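# Lower held gear onto shaft, meshing with neighbours

## Task

The left gripper starts out holding a gear a little above the top of a shaft. Slide the gear onto that shaft until it is fully seated and sits perpendicular to it, with its teeth engaged in the two gears on either side. Forcing or wedging it with too much push counts as a failure.

## Robot and tools

Robot: two six-joint arms, left_arm and right_arm, each ending in a parallel two-finger gripper. Only the left arm's gripper carries the gear; the right arm can stay where it is. Each arm's joints, base to hand, are: waist, shoulder, elbow, wrist pitch, wrist yaw, wrist roll. Stated ranges in radians: waist -2.618 to 3.054, shoulder 0.000 to 3.142, elbow 0.000 to 3.142, wrist pitch -1.571 to 1.571, wrist yaw -1.571 to 1.571, wrist roll -2.094 to 2.094. A real end can differ from these by up to 0.059.

Frames: the scene frame has its origin at table-top height, midway between the nominal bases, +x out over the table, +y toward the left arm, +z up. Hand positions (end_effector_position, metres) and quaternions (end_effector_quat_wxyz) are reported in each arm's own base frame. The left base sits near (-0.002, +0.346, -0.010) and the right near (+0.001, -0.273, -0.005) in scene coordinates, both nearly level. Fixed cameras and the table use the scene frame. The gripper fingers point along its +z and open along its y. end_effector_position is the point between the pads. Reported hand poses may be off by a few centimetres.

Row layout: every motion command uses rows of 14 plain numbers. Numbers 1 to 6 are the left arm's absolute joint target angles in radians, in the order above. Number 7 is the left gripper opening. Numbers 8 to 13 are the right arm's joint targets. Number 14 is the right opening. Opening runs from -1 (closed) to +1 (fully open) and is an absolute command, not an offset. The pad gap is about 87 mm at +1, 69 at 0.5, 43 at 0, 18 at -0.5 and 0 at -1. To keep holding the gear, keep sending the left opening a little below its grip_measured reading. To leave an arm still, resend its current Joint targets; 0 in an opening slot is a real command.

Tools:
- execute_actions(actions, cameras): actions is a list of actions. Each action is up to 15 rows at 1/30 s per row; a short action repeats its last row. An empty list returns the state plus images. Targets well past a joint's range are refused. Each step a joint's target can lead its measured angle by at most 0.339 rad (waist, shoulder, elbow) or 2.2 rad (wrist joints).
- move(target, speed, blend, opening_speed, blocking, cameras): target is one 14-number row, or a list of up to 15 such rows visited in turn, as absolute joint angles. speed is in rad/s for the joint with the farthest to go: 0.01 to 12.57, default 0.5. blend is in rad and rounds corners between listed rows; 0 means stop at each. opening_speed is the rate of change of the opening per second, at least 0.2. blocking=false returns early and lets the move keep running. Joints are interpolated together, so the hand travels on a curve rather than a straight line. There is no collision avoidance. A faster move, or a target set deeper past a contact, pushes harder. The result adds a move: line such as done, off_target, moving, held or fault, and limits=held if steps were withheld.
- wait(seconds 0 to 10): lets time pass with commands held.
- stop(): brakes a running move.
- zoom_image(camera, region [x0,y0,x1,y1] pixels, at most 504 by 504): enlarges part of the latest image from cam_low, cam_left_wrist or cam_right_wrist. All three images are 672x504.
- read_manual(section): licence texts only.
- finished_scene(scene): ends the scene; the gear must stay seated without the robot holding it.

Results: Joint positions and Joint velocities list per arm the six joints (rad, rad/s) followed by the gripper reading, from 0 closed to 1 open. Joint targets are the angles being driven toward. Tool commands are the present opening commands. grip_measured is the gripper reading on the -1..+1 scale. Joint torques are in N m, where positive means toward larger angles; they include gravity and offsets, and joints 1 to 3 wrap at ±28. "joint sent to its limit" means a target was clipped to a joint end. "joint command not followed" means the clearance check altered some targets. MOTOR HOT appears at 75 °C. At 90 °C that arm folds and idles for the rest of the scene.

Suggested approach: read the state, then check the wrist and low cameras for how the gear lines up with the shaft. Make small, slow corrections to the joint angles to centre the gear and keep it square. Lower it gently with low speed, watching torques and images for binding, and rotate slightly with wrist roll if the teeth do not mesh. Once seated, open the gripper gently and lift clear before finishing.

Avoid: dropping the gear or releasing it while it moves, fast impacts, pressing hard on the shaft or gears, knocking anything off the table, and contact between the arms. Also keep the wrist-camera cable off objects. Avoid holding a stretched arm or pushing against an unreachable pose for long, since motors heat. A loose object may occasionally be nudged by an outside push.

Each tool is called after "Emit:" as name(argument=value, ...), one argument or row to a line, values as JSON.

## Session

Emit:
execute_actions(
  actions=[],
)

Scene clock: 0.00 s.
left_arm: end_effector_position=(+0.2812, -0.1467, +0.1214) grip_measured=-0.521 end_effector_quat_wxyz=(-0.005, +0.857, +0.516, +0.004) | right_arm: end_effector_position=(+0.3825, +0.0000, +0.3604) grip_measured=+0.968 end_effector_quat_wxyz=(+0.707, +0.000, +0.707, +0.000)
Joint positions: left_arm=[-0.618 1.756 1.506 -1.326 -0.011 1.441 0.239] | right_arm=[0 1.047 1.047 0 0 0 0.984]
Joint velocities: within noise
Joint torques (N m): no reading
Motor temperatures (°C): left_arm=[27 34 39 37 23 27 25] | right_arm=[24 39 37 27 28 25 25]
Heat: left arm: 39 °C; right arm: 39 °C.
Joint targets: left_arm=[-0.618 1.748 1.511 -1.331 -0.014 1.441] | right_arm=[-0.001 1.048 1.056 0.002 0.001 0.000]
Tool commands: left_gripper/opening=-1.0 right_gripper/opening=+1.0

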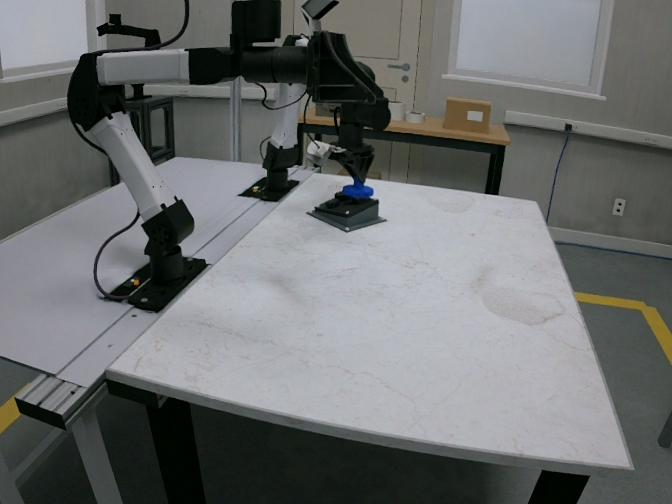

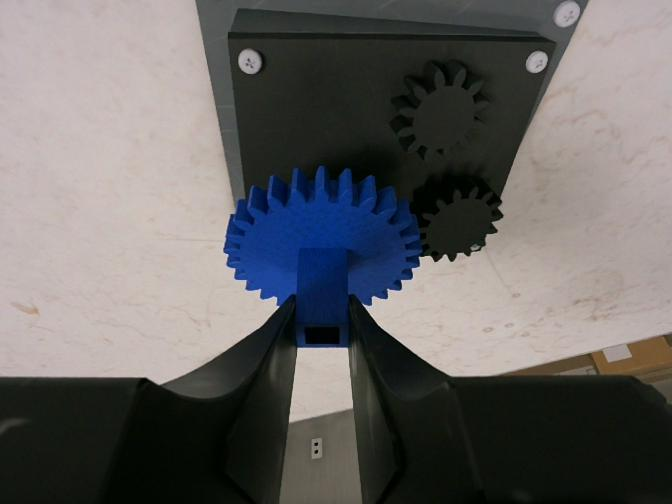

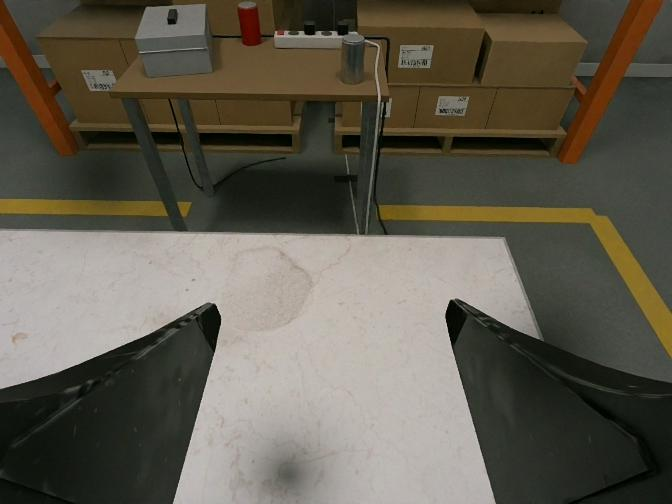

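Emit:
zoom_image(
  camera="cam_low",
  region=[290, 130, 410, 240],
)

Emit:
zoom_image(
  camera="cam_left_wrist",
  region=[190, 40, 540, 350],
)

Scaled by 4.200 from the camera's 672x504 image, which has a finer 960x720 frame.

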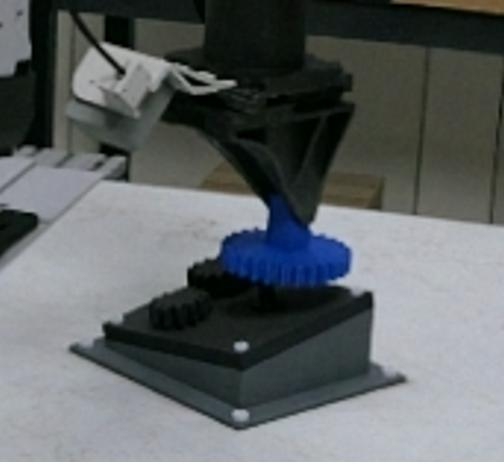

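Scaled by 1.440 from the camera's 672x504 image, which has a finer 960x720 frame.

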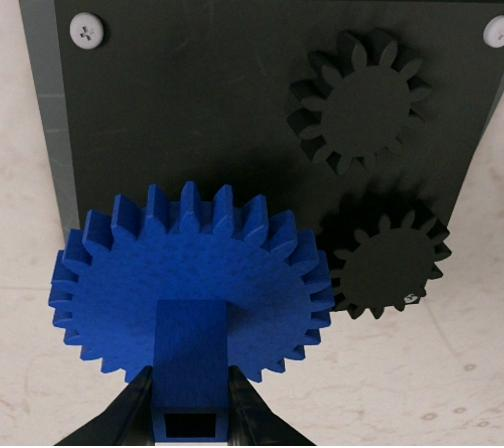

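Emit:
zoom_image(
  camera="cam_low",
  region=[300, 165, 396, 237],
)

Emit:
zoom_image(
  camera="cam_left_wrist",
  region=[180, 0, 600, 160],
)

Emit:
zoom_image(
  camera="cam_left_wrist",
  region=[200, 130, 520, 350],
)

Scaled by 5.250 from the camera's 672x504 image, which has a finer 960x720 frame.

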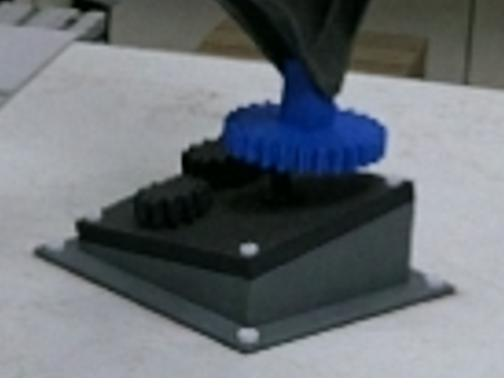

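Scaled by 1.200 from the camera's 672x504 image, which has a finer 960x720 frame.

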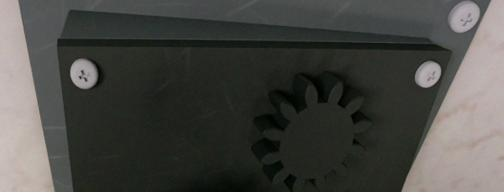

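Scaled by 1.575 from the camera's 672x504 image, which has a finer 960x720 frame.

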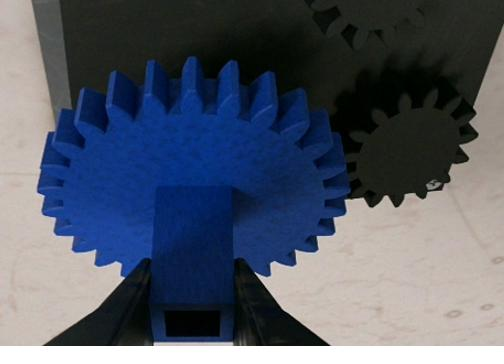

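Emit:
zoom_image(
  camera="cam_low",
  region=[330, 170, 386, 212],
)

Scaled by 9.000 from the camera's 672x504 image, which has a finer 960x720 frame.

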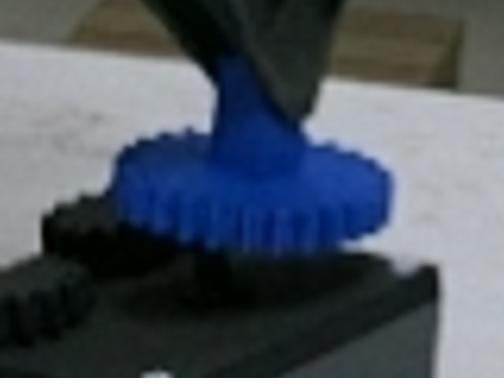

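Emit:
move(
  target=[-0.4625, 1.743, 1.624, -1.45, -0.014, 1.5965, -1, 0, 1.048, 1.056, 0.002, 0.001, 0, 1],
  speed=0.3,
  cameras=["cam_left_wrist", "cam_low"],
)

Emit:
zoom_image(
  camera="cam_left_wrist",
  region=[160, 0, 600, 330],
)

Emit:
zoom_image(
  camera="cam_low",
  region=[300, 150, 412, 234],
)

Scene clock: 8.83 s.
left_arm: end_effector_position=(+0.3027, -0.1034, +0.1461) grip_measured=-0.521 end_effector_quat_wxyz=(-0.009, +0.855, +0.519, +0.001) | right_arm: end_effector_position=(+0.3825, +0.0000, +0.3604) grip_measured=+0.968 end_effector_quat_wxyz=(+0.707, +0.000, +0.707, +0.000)
Joint positions: left_arm=[-0.466 1.756 1.604 -1.433 -0.011 1.585 0.239] | right_arm=[0 1.047 1.047 0 0 0 0.984]
Joint torques (N m): left_arm=[0.36 -8.55 6.9 0.26 -0.05 0.1] | right_arm=[-0.2 -2.32 7.9 1.85 -0.03 -0.01]
Heat: left arm: 41 °C; right arm: 39 °C.
Joint targets: left_arm=[-0.462 1.743 1.624 -1.450 -0.014 1.597] | right_arm=[0.000 1.048 1.056 0.002 0.001 0.000]
move: done
camera_calibration:
cam_left_wrist: T_world_to_cam=[[-0.894279, 0.447469, 0.0060398, 0.310133], [0.280364, 0.549694, 0.786913, -0.122952], [0.348799, 0.705414, -0.617034, 0.201605], [0, 0, 0, 1]] pos_world=[0.241498, -0.213404, 0.219276]
Images, in order (width x height): cam_low 672x504, cam_left_wrist 672x504.

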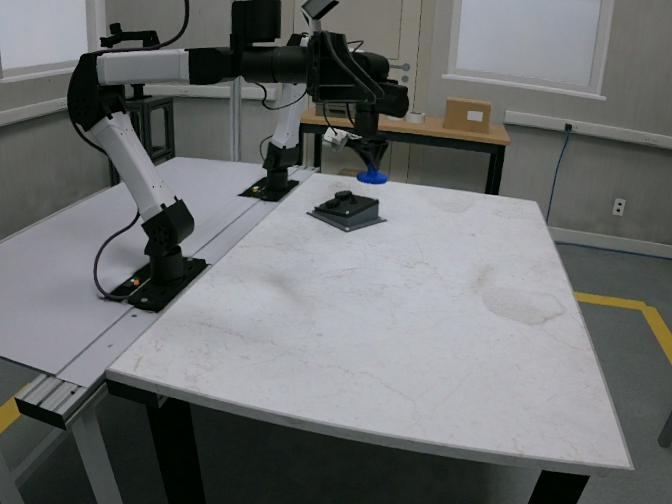

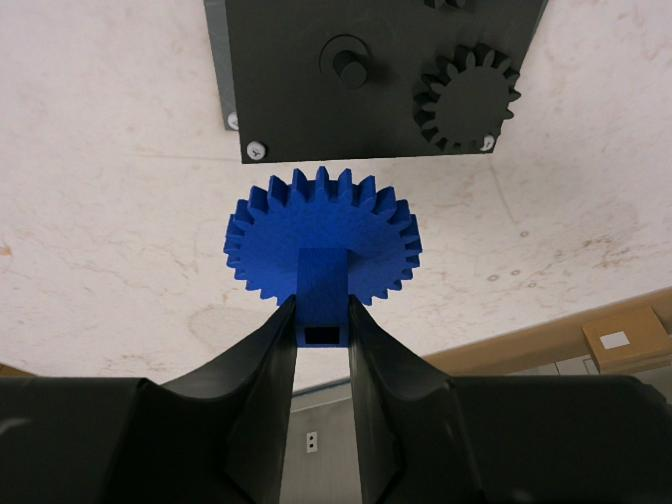

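Scaled by 1.145 from the camera's 672x504 image, which has a finer 960x720 frame.

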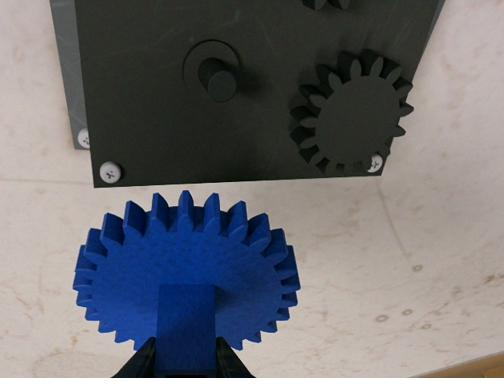

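Scaled by 4.500 from the camera's 672x504 image, which has a finer 960x720 frame.

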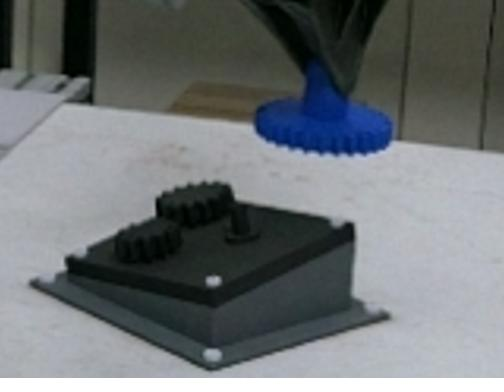

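Emit:
zoom_image(
  camera="cam_left_wrist",
  region=[216, 156, 431, 316],
)

Emit:
zoom_image(
  camera="cam_left_wrist",
  region=[300, 20, 400, 95],
)

Emit:
zoom_image(
  camera="cam_low",
  region=[300, 184, 396, 240],
)

Scaled by 2.344 from the camera's 672x504 image, which has a finer 960x720 frame.

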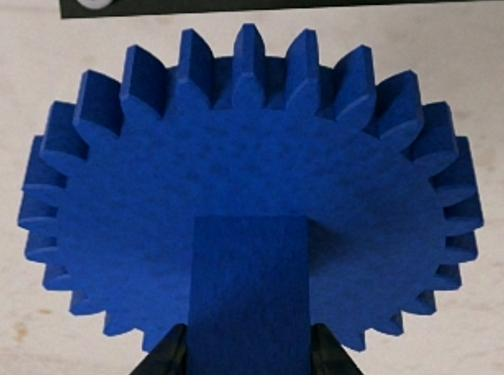

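Scaled by 5.040 from the camera's 672x504 image, which has a finer 960x720 frame.

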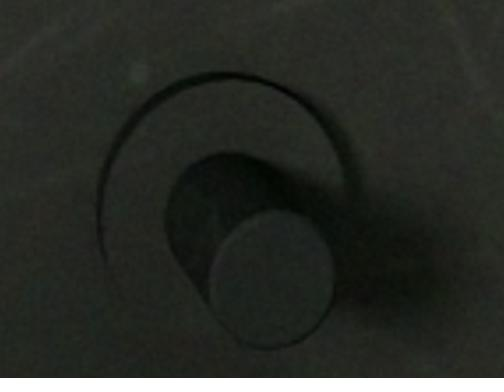

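Scaled by 5.250 from the camera's 672x504 image, which has a finer 960x720 frame.

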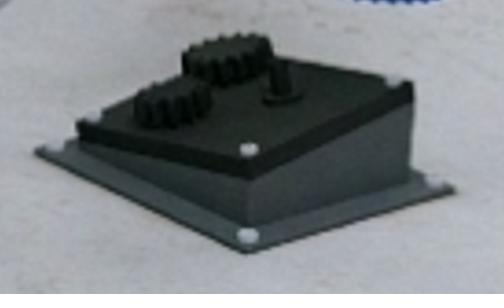

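Emit:
move(
  target=[-0.682, 1.530, 1.317, -1.238, -0.292, 1.380, -1, 0, 1.048, 1.056, 0.002, 0.001, 0, 1],
  speed=0.3,
  cameras=["cam_left_wrist", "cam_low"],
)

Emit:
zoom_image(
  camera="cam_left_wrist",
  region=[160, 0, 600, 330],
)

Emit:
zoom_image(
  camera="cam_low",
  region=[300, 150, 412, 234],
)

Scene clock: 14.67 s.
left_arm: end_effector_position=(+0.2758, -0.1093, +0.1495) grip_measured=-0.521 end_effector_quat_wxyz=(-0.003, +0.846, +0.512, +0.147) | right_arm: end_effector_position=(+0.3825, +0.0000, +0.3604) grip_measured=+0.968 end_effector_quat_wxyz=(+0.707, +0.000, +0.707, +0.000)
Joint positions: left_arm=[-0.677 1.556 1.328 -1.245 -0.278 1.39 0.239] | right_arm=[0 1.047 1.047 0 0 0 0.984]
Joint torques (N m): left_arm=[-0.43 -7.94 4.64 0.74 -0.29 -0.14] | right_arm=[-0.2 -2.32 7.9 1.85 -0.03 -0.01]
Motor temperatures (°C): left_arm=[27 39 42 36 23 26 26] | right_arm=[23 39 39 31 27 25 25]
Heat: left arm: 42 °C; right arm: 39 °C.
Joint targets: left_arm=[-0.682 1.530 1.317 -1.238 -0.292 1.380] | right_arm=[0.000 1.048 1.056 0.002 0.001 0.000]
move: done
camera_calibration:
cam_left_wrist: T_world_to_cam=[[-0.872461, 0.462689, -0.157262, 0.30867], [0.0646608, 0.428278, 0.901331, -0.0857376], [0.484387, 0.776207, -0.403573, 0.155645], [0, 0, 0, 1]] pos_world=[0.199454, -0.226911, 0.188634]
Images, in order (width x height): cam_low 672x504, cam_left_wrist 672x504.

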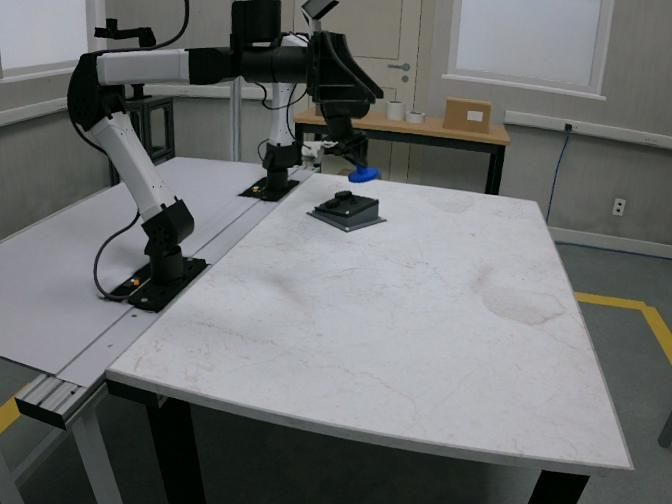

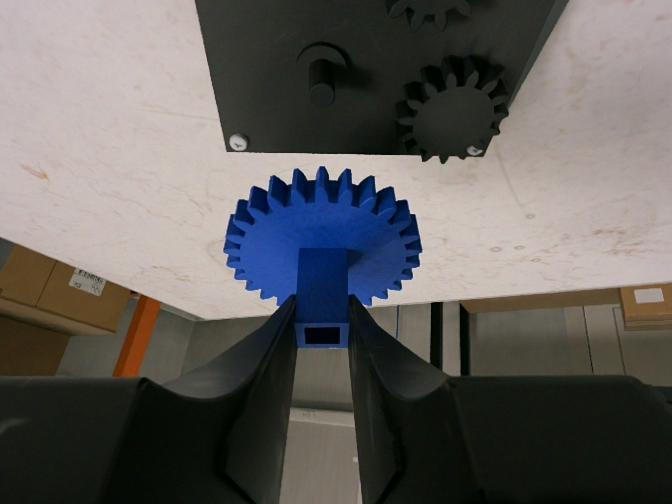

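Scaled by 1.145 from the camera's 672x504 image, which has a finer 960x720 frame.

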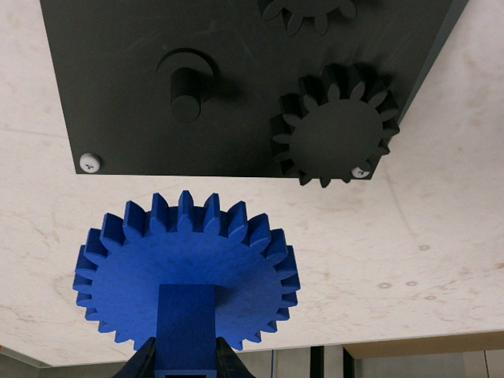

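Scaled by 4.500 from the camera's 672x504 image, which has a finer 960x720 frame.

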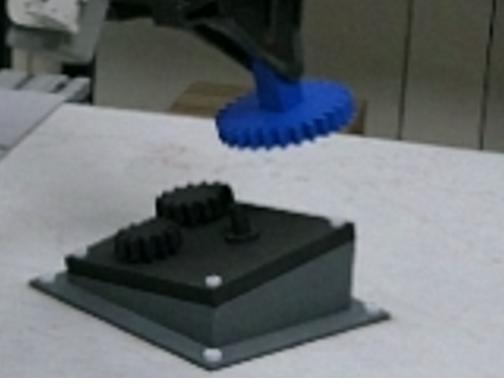

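Emit:
zoom_image(
  camera="cam_left_wrist",
  region=[285, 30, 365, 115],
)

Emit:
zoom_image(
  camera="cam_low",
  region=[340, 160, 388, 196],
)

Emit:
zoom_image(
  camera="cam_left_wrist",
  region=[380, 0, 520, 170],
)

Scaled by 5.929 from the camera's 672x504 image, which has a finer 960x720 frame.

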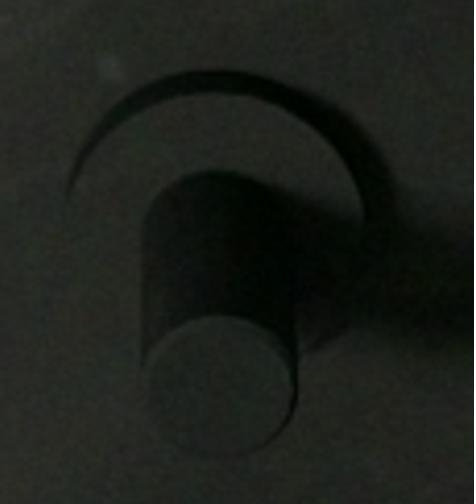

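Scaled by 10.500 from the camera's 672x504 image, which has a finer 960x720 frame.

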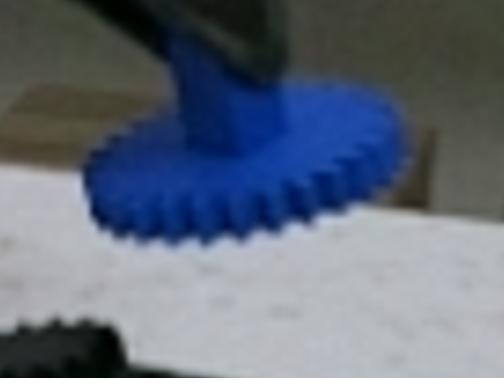

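Scaled by 2.965 from the camera's 672x504 image, which has a finer 960x720 frame.

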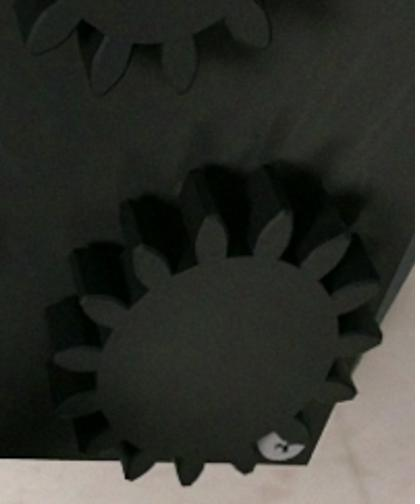

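Emit:
move(
  target=[-0.806, 1.604, 1.282, -1.168, -0.301, 1.253, -1, 0, 1.048, 1.056, 0.002, 0.001, 0, 1],
  speed=0.2,
  cameras=["cam_left_wrist", "cam_low"],
)

Emit:
zoom_image(
  camera="cam_left_wrist",
  region=[200, 30, 520, 320],
)

Emit:
zoom_image(
  camera="cam_low",
  region=[316, 172, 388, 226],
)

Scene clock: 18.53 s.
left_arm: end_effector_position=(+0.2627, -0.1448, +0.1308) grip_measured=-0.521 end_effector_quat_wxyz=(+0.013, +0.845, +0.513, +0.150) | right_arm: end_effector_position=(+0.3825, +0.0000, +0.3604) grip_measured=+0.968 end_effector_quat_wxyz=(+0.707, +0.000, +0.707, +0.000)
Joint positions: left_arm=[-0.801 1.593 1.292 -1.175 -0.288 1.263 0.239] | right_arm=[0 1.047 1.047 0 0 0 0.984]
Joint torques (N m): left_arm=[-0.42 -5.33 4.78 0.74 -0.3 -0.15] | right_arm=[-0.2 -2.32 7.91 1.86 -0.03 -0.01]
Heat: left arm: 42 °C; right arm: 39 °C.
Joint targets: left_arm=[-0.806 1.604 1.282 -1.168 -0.301 1.253] | right_arm=[0.000 1.048 1.056 0.002 0.001 0.000]
move: done
camera_calibration:
cam_left_wrist: T_world_to_cam=[[-0.867899, 0.460074, -0.187307, 0.313141], [0.0454267, 0.449003, 0.892375, -0.0436684], [0.49466, 0.765982, -0.410588, 0.17868], [0, 0, 0, 1]] pos_world=[0.185372, -0.261327, 0.170986]
Images, in order (width x height): cam_low 672x504, cam_left_wrist 672x504.

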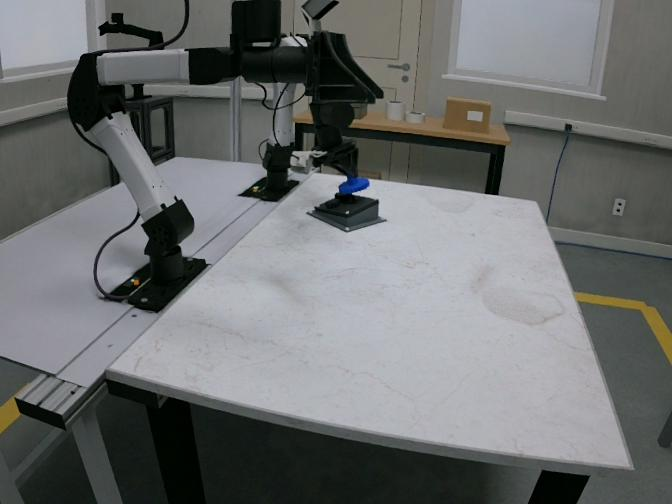

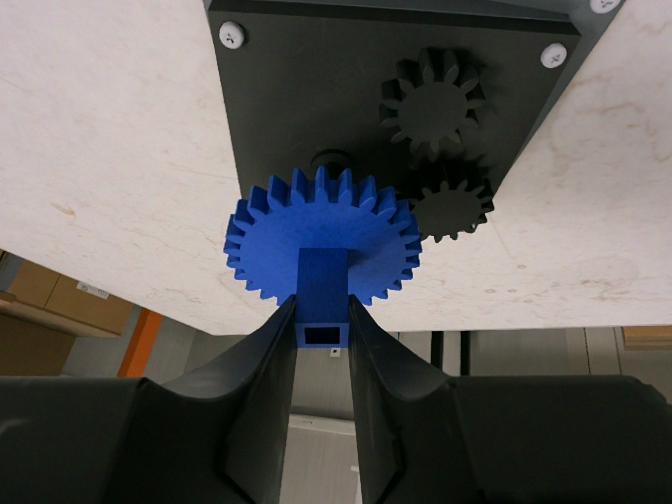

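Scaled by 1.575 from the camera's 672x504 image, which has a finer 960x720 frame.

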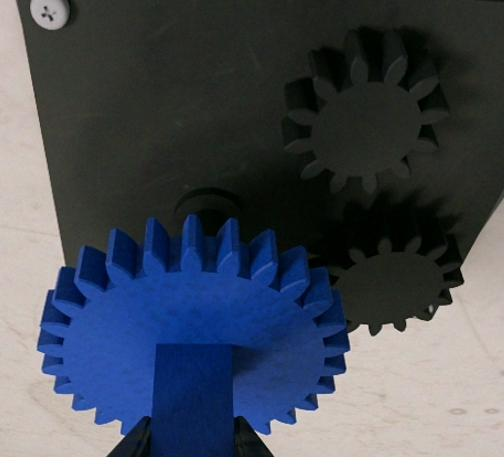

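Scaled by 7.000 from the camera's 672x504 image, which has a finer 960x720 frame.

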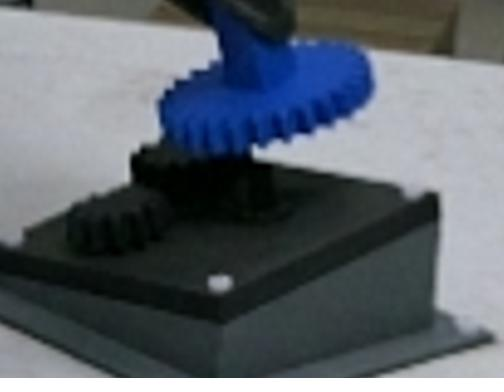

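Emit:
move(
  target=[-0.776, 1.612, 1.243, -1.127, -0.251, 1.289, -1, 0, 1.048, 1.056, 0.002, 0.001, 0, 1],
  speed=0.1,
  cameras=["cam_left_wrist", "cam_low"],
)

Emit:
zoom_image(
  camera="cam_left_wrist",
  region=[200, 30, 520, 320],
)

Emit:
zoom_image(
  camera="cam_low",
  region=[316, 172, 388, 226],
)

Emit:
zoom_image(
  camera="cam_left_wrist",
  region=[360, 60, 510, 250],
)

Scene clock: 21.47 s.
left_arm: end_effector_position=(+0.2626, -0.1435, +0.1171) grip_measured=-0.521 end_effector_quat_wxyz=(+0.012, +0.846, +0.516, +0.135) | right_arm: end_effector_position=(+0.3825, +0.0000, +0.3604) grip_measured=+0.968 end_effector_quat_wxyz=(+0.707, +0.000, +0.707, +0.000)
Joint positions: left_arm=[-0.781 1.599 1.254 -1.134 -0.256 1.277 0.239] | right_arm=[0 1.047 1.047 0 0 0 0.984]
Joint torques (N m): left_arm=[0.57 -5.19 4.68 0.74 -0.13 0.06] | right_arm=[-0.2 -2.32 7.91 1.85 -0.02 -0.01]
Heat: left arm: 42 °C; right arm: 40 °C.
Joint targets: left_arm=[-0.776 1.612 1.243 -1.127 -0.251 1.289] | right_arm=[0.000 1.048 1.056 0.002 0.001 0.000]
move: done
camera_calibration:
cam_left_wrist: T_world_to_cam=[[-0.873826, 0.454903, -0.171729, 0.308898], [0.0676939, 0.463553, 0.88348, -0.0347092], [0.481503, 0.760383, -0.435859, 0.177824], [0, 0, 0, 1]] pos_world=[0.18665, -0.259644, 0.161218]
Images, in order (width x height): cam_low 672x504, cam_left_wrist 672x504.

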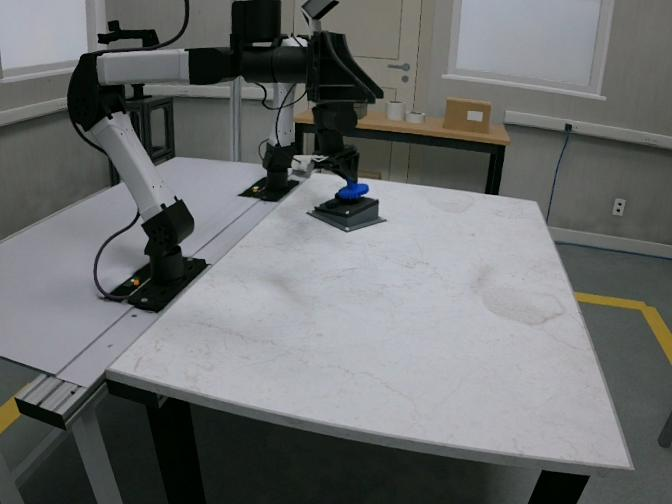

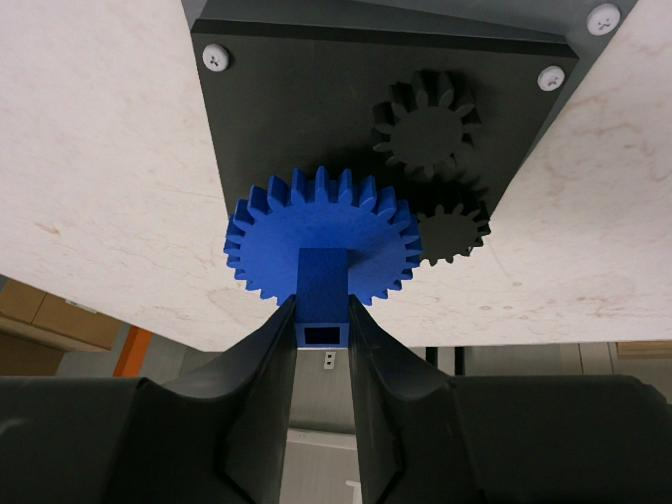

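Scaled by 1.575 from the camera's 672x504 image, which has a finer 960x720 frame.

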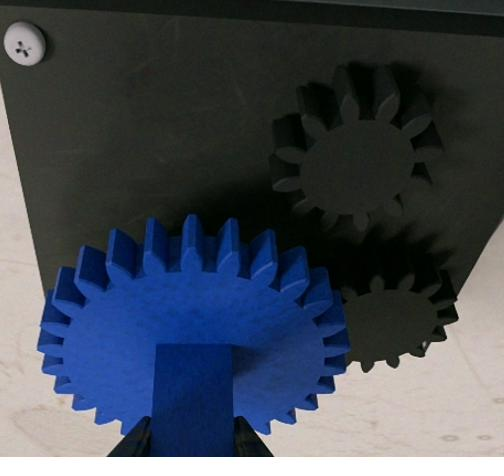

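Scaled by 7.000 from the camera's 672x504 image, which has a finer 960x720 frame.

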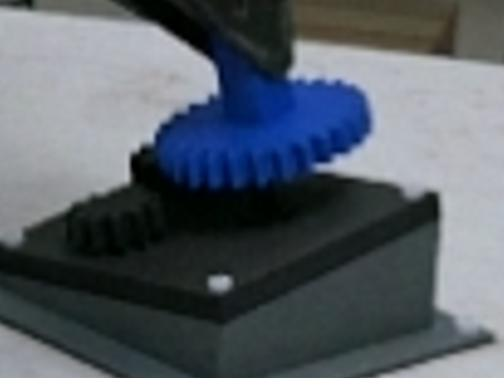

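Scaled by 2.653 from the camera's 672x504 image, which has a finer 960x720 frame.

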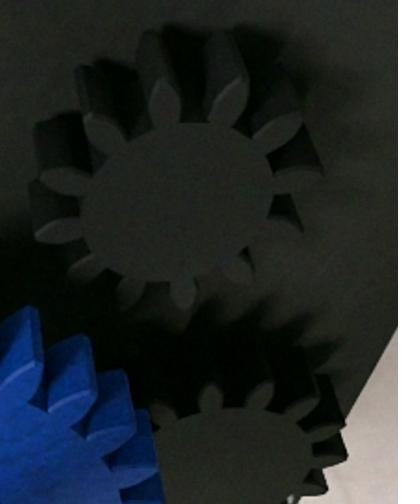

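Emit:
zoom_image(
  camera="cam_low",
  region=[330, 174, 378, 210],
)

Scaled by 10.500 from the camera's 672x504 image, which has a finer 960x720 frame.

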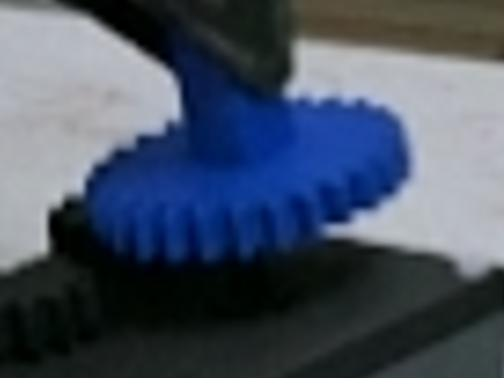

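Emit:
move(
  target=[-0.774, 1.620, 1.221, -1.097, -0.251, 1.291, -1, 0, 1.048, 1.056, 0.002, 0.001, 0, 1],
  speed=0.04,
  cameras=["cam_left_wrist", "cam_low"],
)

Emit:
zoom_image(
  camera="cam_left_wrist",
  region=[200, 30, 520, 320],
)

Emit:
zoom_image(
  camera="cam_low",
  region=[330, 174, 378, 210],
)

Scene clock: 25.27 s.
left_arm: end_effector_position=(+0.2629, -0.1440, +0.1131) grip_measured=-0.521 end_effector_quat_wxyz=(+0.014, +0.846, +0.515, +0.135) | right_arm: end_effector_position=(+0.3825, +0.0000, +0.3604) grip_measured=+0.968 end_effector_quat_wxyz=(+0.707, +0.000, +0.707, +0.000)
Joint positions: left_arm=[-0.781 1.6 1.239 -1.116 -0.255 1.279 0.239] | right_arm=[0 1.047 1.047 0 0 0 0.984]
Joint torques (N m): left_arm=[0.75 -4.64 4.14 0.85 -0.11 0.09] | right_arm=[-0.2 -2.3 7.9 1.85 -0.03 -0.01]
Heat: left arm: 42 °C; right arm: 40 °C.
Joint targets: left_arm=[-0.774 1.620 1.221 -1.097 -0.251 1.291] | right_arm=[0.000 1.048 1.056 0.002 0.001 0.000]
move: done
camera_calibration:
cam_left_wrist: T_world_to_cam=[[-0.872935, 0.455867, -0.173695, 0.308801], [0.0673459, 0.465254, 0.882612, -0.0305321], [0.483165, 0.758765, -0.436837, 0.175649], [0, 0, 0, 1]] pos_world=[0.186752, -0.259843, 0.157315]
Images, in order (width x height): cam_low 672x504, cam_left_wrist 672x504.

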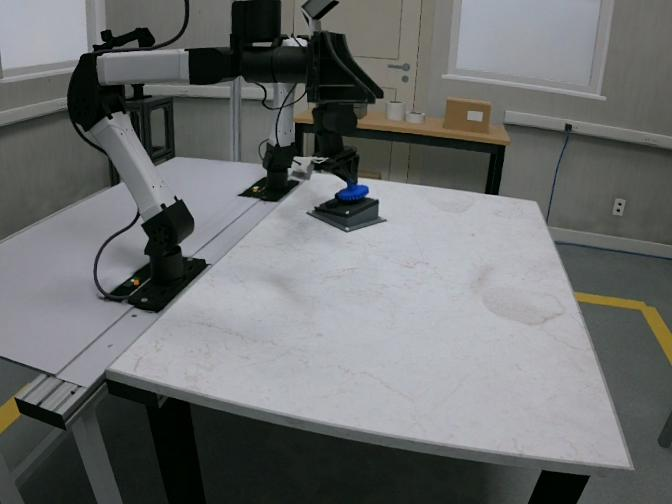

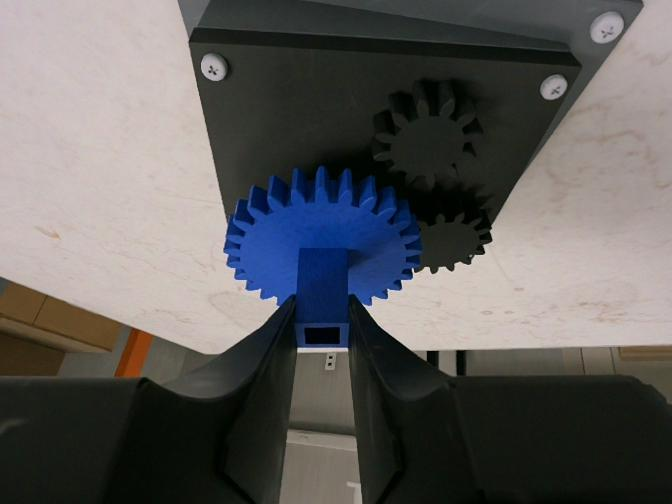

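Scaled by 1.575 from the camera's 672x504 image, which has a finer 960x720 frame.

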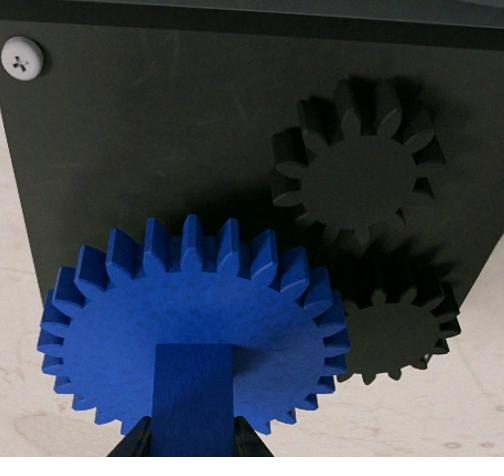

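Scaled by 10.500 from the camera's 672x504 image, which has a finer 960x720 frame.

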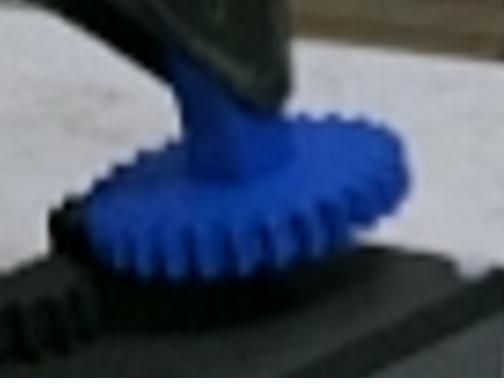

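Emit:
move(
  target=[-0.796, 1.624, 1.223, -1.098, -0.251, 1.268, -1, 0, 1.048, 1.056, 0.002, 0.001, 0, 1],
  speed=0.03,
  cameras=["cam_low"],
)

Emit:
zoom_image(
  camera="cam_low",
  region=[330, 174, 378, 210],
)

Scene clock: 26.67 s.
left_arm: end_effector_position=(+0.2625, -0.1449, +0.1128) grip_measured=-0.521 end_effector_quat_wxyz=(+0.013, +0.847, +0.514, +0.137) | right_arm: end_effector_position=(+0.3825, +0.0000, +0.3604) grip_measured=+0.968 end_effector_quat_wxyz=(+0.707, +0.000, +0.707, +0.000)
Joint positions: left_arm=[-0.787 1.602 1.239 -1.116 -0.26 1.276 0.239] | right_arm=[0 1.047 1.047 0 0 0 0.984]
Joint torques (N m): left_arm=[-0.84 -4.48 4.3 0.83 -0.08 -0.13] | right_arm=[-0.18 -2.32 7.91 1.85 -0.02 -0.01]
Heat: left arm: 42 °C; right arm: 40 °C.
Joint targets: left_arm=[-0.796 1.624 1.223 -1.098 -0.251 1.268] | right_arm=[0.000 1.048 1.056 0.002 0.001 0.000]
move: done
Images, in order (width x height): cam_low 672x504.

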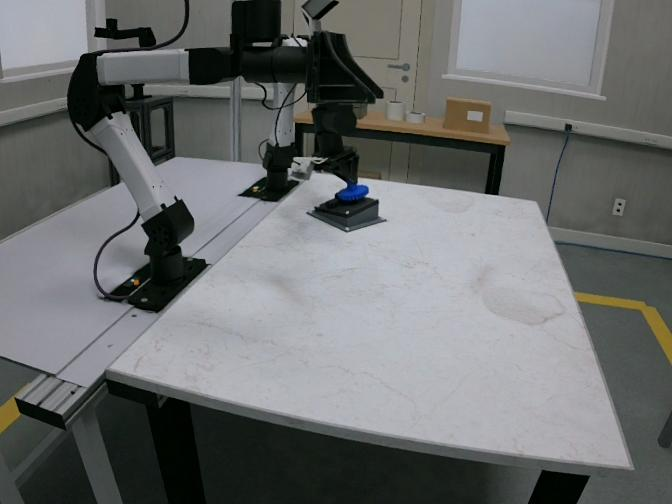

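Scaled by 10.500 from the camera's 672x504 image, which has a finer 960x720 frame.

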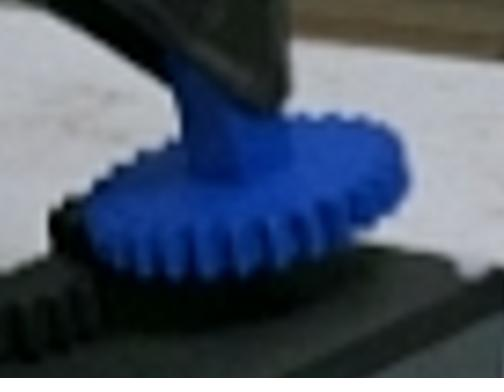

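Emit:
move(
  target=[-0.804, 1.627, 1.225, -1.098, -0.251, 1.260, -1, 0, 1.048, 1.056, 0.002, 0.001, 0, 1],
  speed=0.03,
)

Scene clock: 27.80 s.
left_arm: end_effector_position=(+0.2620, -0.1458, +0.1127) grip_measured=-0.521 end_effector_quat_wxyz=(+0.012, +0.846, +0.514, +0.140) | right_arm: end_effector_position=(+0.3825, +0.0000, +0.3604) grip_measured=+0.968 end_effector_quat_wxyz=(+0.707, +0.000, +0.707, +0.000)
Joint positions: left_arm=[-0.794 1.605 1.239 -1.115 -0.267 1.269 0.239] | right_arm=[0 1.047 1.047 0 0 0 0.984]
Joint torques (N m): left_arm=[-0.98 -4.48 4.45 0.83 -0.03 -0.13] | right_arm=[-0.2 -2.3 7.91 1.85 -0.03 0]
Heat: left arm: 42 °C; right arm: 40 °C.
Joint targets: left_arm=[-0.804 1.627 1.225 -1.098 -0.251 1.260] | right_arm=[0.000 1.048 1.056 0.002 0.001 0.000]
move: done

Emit:
move(
  target=[-0.798, 1.628, 1.216, -1.087, -0.249, 1.266, -1, 0, 1.048, 1.056, 0.002, 0.001, 0, 1],
  speed=0.03,
  cameras=["cam_left_wrist", "cam_low"],
)

Emit:
zoom_image(
  camera="cam_left_wrist",
  region=[200, 130, 520, 320],
)

Emit:
zoom_image(
  camera="cam_low",
  region=[330, 174, 378, 210],
)

Scene clock: 28.73 s.
left_arm: end_effector_position=(+0.2620, -0.1457, +0.1125) grip_measured=-0.521 end_effector_quat_wxyz=(+0.012, +0.846, +0.514, +0.140) | right_arm: end_effector_position=(+0.3825, +0.0000, +0.3604) grip_measured=+0.968 end_effector_quat_wxyz=(+0.707, +0.000, +0.707, +0.000)
Joint positions: left_arm=[-0.794 1.605 1.238 -1.115 -0.267 1.268 0.239] | right_arm=[0 1.047 1.047 0 0 0 0.984]
Joint torques (N m): left_arm=[-0.36 -4.41 3.78 0.93 0 -0.08] | right_arm=[-0.2 -2.3 7.92 1.85 -0.02 -0.01]
Heat: left arm: 42 °C; right arm: 40 °C.
Joint targets: left_arm=[-0.798 1.628 1.216 -1.087 -0.249 1.266] | right_arm=[0.000 1.048 1.056 0.002 0.001 0.000]
move: done
camera_calibration:
cam_left_wrist: T_world_to_cam=[[-0.871249, 0.45853, -0.175146, 0.308805], [0.0623061, 0.457254, 0.887151, -0.0294365], [0.486872, 0.762016, -0.426951, 0.175452], [0, 0, 0, 1]] pos_world=[0.185457, -0.261834, 0.15511]
Images, in order (width x height): cam_low 672x504, cam_left_wrist 672x504.

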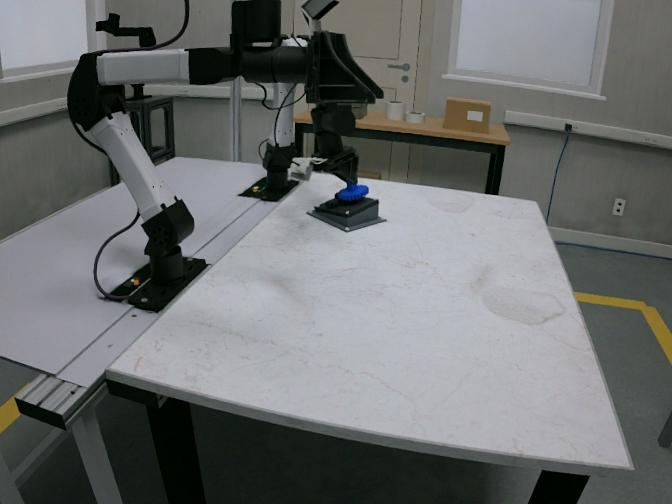

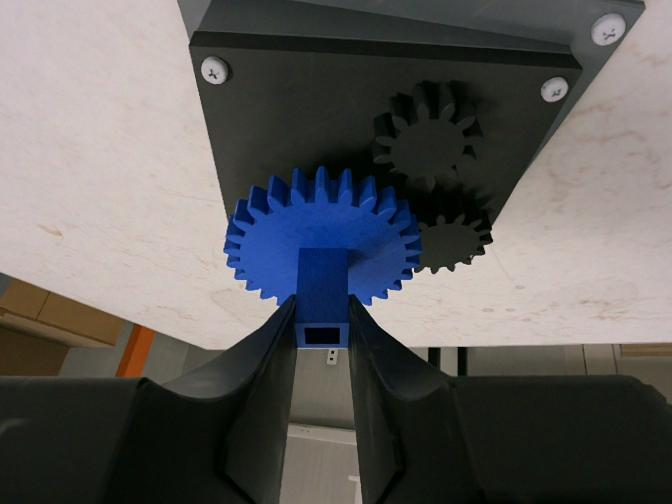

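Scaled by 1.575 from the camera's 672x504 image, which has a finer 960x720 frame.

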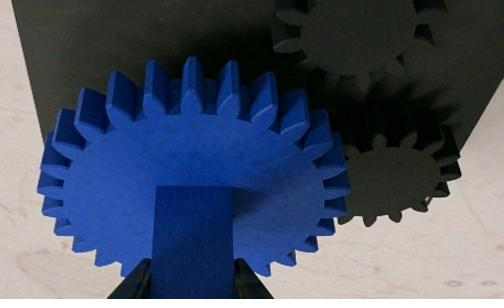

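Scaled by 10.500 from the camera's 672x504 image, which has a finer 960x720 frame.

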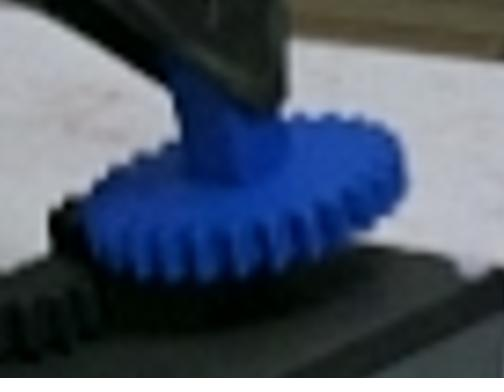

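Emit:
move(
  target=[-0.794, 1.606, 1.198, -1.092, -0.255, 1.266, -1, 0, 1.048, 1.056, 0.002, 0.001, 0, 1],
  speed=0.03,
)

Scene clock: 30.20 s.
left_arm: end_effector_position=(+0.2627, -0.1436, +0.1122) grip_measured=-0.521 end_effector_quat_wxyz=(+0.011, +0.845, +0.514, +0.146) | right_arm: end_effector_position=(+0.3825, +0.0000, +0.3604) grip_measured=+0.968 end_effector_quat_wxyz=(+0.707, +0.000, +0.707, +0.000)
Joint positions: left_arm=[-0.794 1.601 1.228 -1.107 -0.28 1.268 0.239] | right_arm=[0 1.047 1.047 0 0 0 0.984]
Joint torques (N m): left_arm=[0.05 -5.82 3.15 0.82 0.06 -0.08] | right_arm=[-0.18 -2.32 7.91 1.86 -0.02 -0.01]
Heat: left arm: 42 °C; right arm: 40 °C.
Joint targets: left_arm=[-0.794 1.606 1.198 -1.092 -0.255 1.266] | right_arm=[0.000 1.048 1.056 0.002 0.001 0.000]
move: done

Emit:
move(
  target=[-0.776, 1.606, 1.198, -1.092, -0.255, 1.286, -1, 0, 1.048, 1.056, 0.002, 0.001, 0, 1],
  speed=0.03,
)

Scene clock: 32.20 s.
left_arm: end_effector_position=(+0.2630, -0.1435, +0.1122) grip_measured=-0.521 end_effector_quat_wxyz=(+0.011, +0.846, +0.512, +0.146) | right_arm: end_effector_position=(+0.3825, +0.0000, +0.3604) grip_measured=+0.968 end_effector_quat_wxyz=(+0.707, +0.000, +0.707, +0.000)
Joint positions: left_arm=[-0.793 1.601 1.228 -1.107 -0.28 1.273 0.239] | right_arm=[0 1.047 1.047 0 0 0 0.984]
Joint torques (N m): left_arm=[1.7 -5.81 3.15 0.82 0.06 0.09] | right_arm=[-0.21 -2.3 7.91 1.85 -0.03 -0.01]
Heat: left arm: 42 °C; right arm: 41 °C.
Joint targets: left_arm=[-0.776 1.606 1.198 -1.092 -0.255 1.286] | right_arm=[0.000 1.048 1.056 0.002 0.001 0.000]
move: done

Emit:
move(
  target=[-0.768, 1.606, 1.205, -1.092, -0.250, 1.292, -1, 0, 1.048, 1.056, 0.002, 0.001, 0, 1],
  speed=0.03,
  cameras=["cam_low","cam_left_wrist"],
)

Emit:
zoom_image(
  camera="cam_low",
  region=[330, 174, 378, 210],
)

Emit:
zoom_image(
  camera="cam_left_wrist",
  region=[350, 70, 510, 290],
)

Scene clock: 33.37 s.
left_arm: end_effector_position=(+0.2632, -0.1430, +0.1122) grip_measured=-0.521 end_effector_quat_wxyz=(+0.012, +0.847, +0.513, +0.141) | right_arm: end_effector_position=(+0.3825, +0.0000, +0.3604) grip_measured=+0.968 end_effector_quat_wxyz=(+0.707, +0.000, +0.707, +0.000)
Joint positions: left_arm=[-0.786 1.598 1.228 -1.107 -0.269 1.279 0.239] | right_arm=[0 1.047 1.047 0 0 0 0.984]
Joint torques (N m): left_arm=[1.77 -5.53 3.71 0.81 0.01 0.09] | right_arm=[-0.18 -2.32 7.91 1.85 -0.02 -0.01]
Heat: left arm: 42 °C; right arm: 41 °C.
Joint targets: left_arm=[-0.768 1.606 1.205 -1.092 -0.250 1.292] | right_arm=[0.000 1.048 1.056 0.002 0.001 0.000]
move: done
camera_calibration:
cam_left_wrist: T_world_to_cam=[[-0.869516, 0.460731, -0.177957, 0.308709], [0.0602866, 0.456617, 0.887618, -0.0300869], [0.490211, 0.76107, -0.424812, 0.171517], [0, 0, 0, 1]] pos_world=[0.186162, -0.25903, 0.154505]
Images, in order (width x height): cam_low 672x504, cam_left_wrist 672x504.

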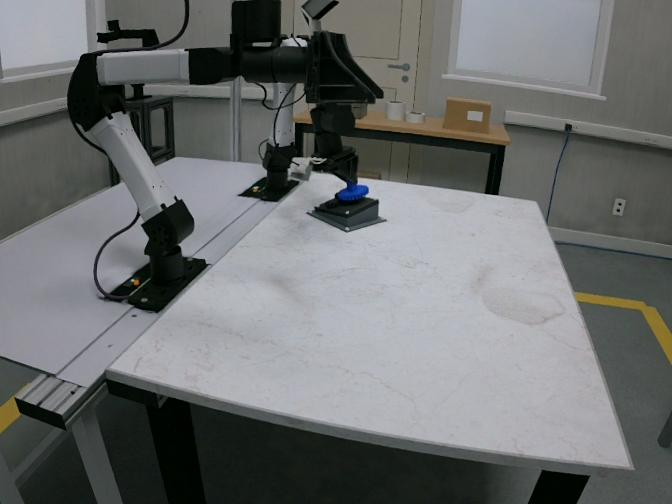

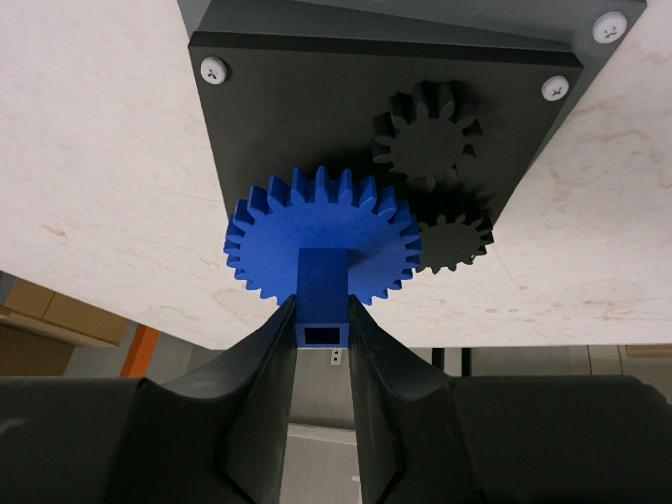

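Scaled by 10.500 from the camera's 672x504 image, which has a finer 960x720 frame.

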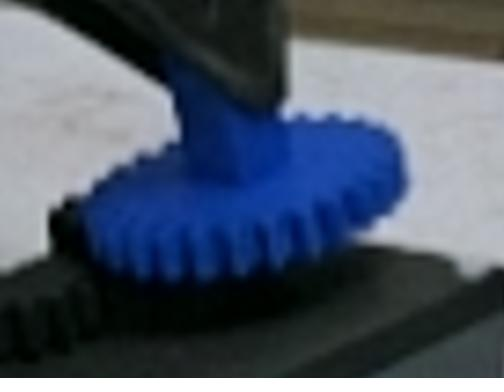

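Scaled by 2.291 from the camera's 672x504 image, which has a finer 960x720 frame.

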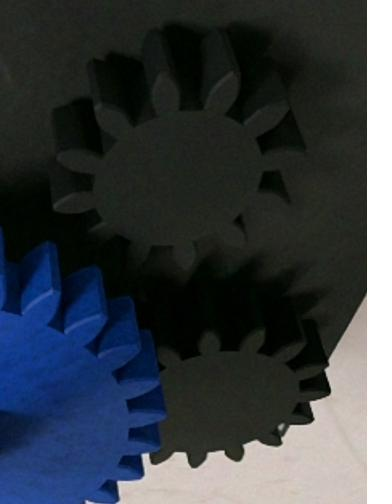

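Emit:
move(
  target=[-0.772, 1.582, 1.188, -1.090, -0.250, 1.374, -1, 0, 1.048, 1.056, 0.002, 0.001, 0, 1],
  speed=0.05,
)

Scene clock: 35.97 s.
left_arm: end_effector_position=(+0.2639, -0.1432, +0.1124) grip_measured=-0.521 end_effector_quat_wxyz=(+0.009, +0.867, +0.478, +0.141) | right_arm: end_effector_position=(+0.3825, +0.0000, +0.3604) grip_measured=+0.968 end_effector_quat_wxyz=(+0.707, +0.000, +0.707, +0.000)
Joint positions: left_arm=[-0.786 1.584 1.214 -1.102 -0.266 1.361 0.239] | right_arm=[0 1.047 1.047 0 0 0 0.984]
Joint torques (N m): left_arm=[1.37 -6.23 3.51 0.79 -0.02 0.09] | right_arm=[-0.2 -2.33 7.91 1.86 -0.03 -0.01]
Heat: left arm: 42 °C; right arm: 41 °C.
Joint targets: left_arm=[-0.772 1.582 1.188 -1.090 -0.250 1.374] | right_arm=[0.000 1.048 1.056 0.002 0.001 0.000]
move: done


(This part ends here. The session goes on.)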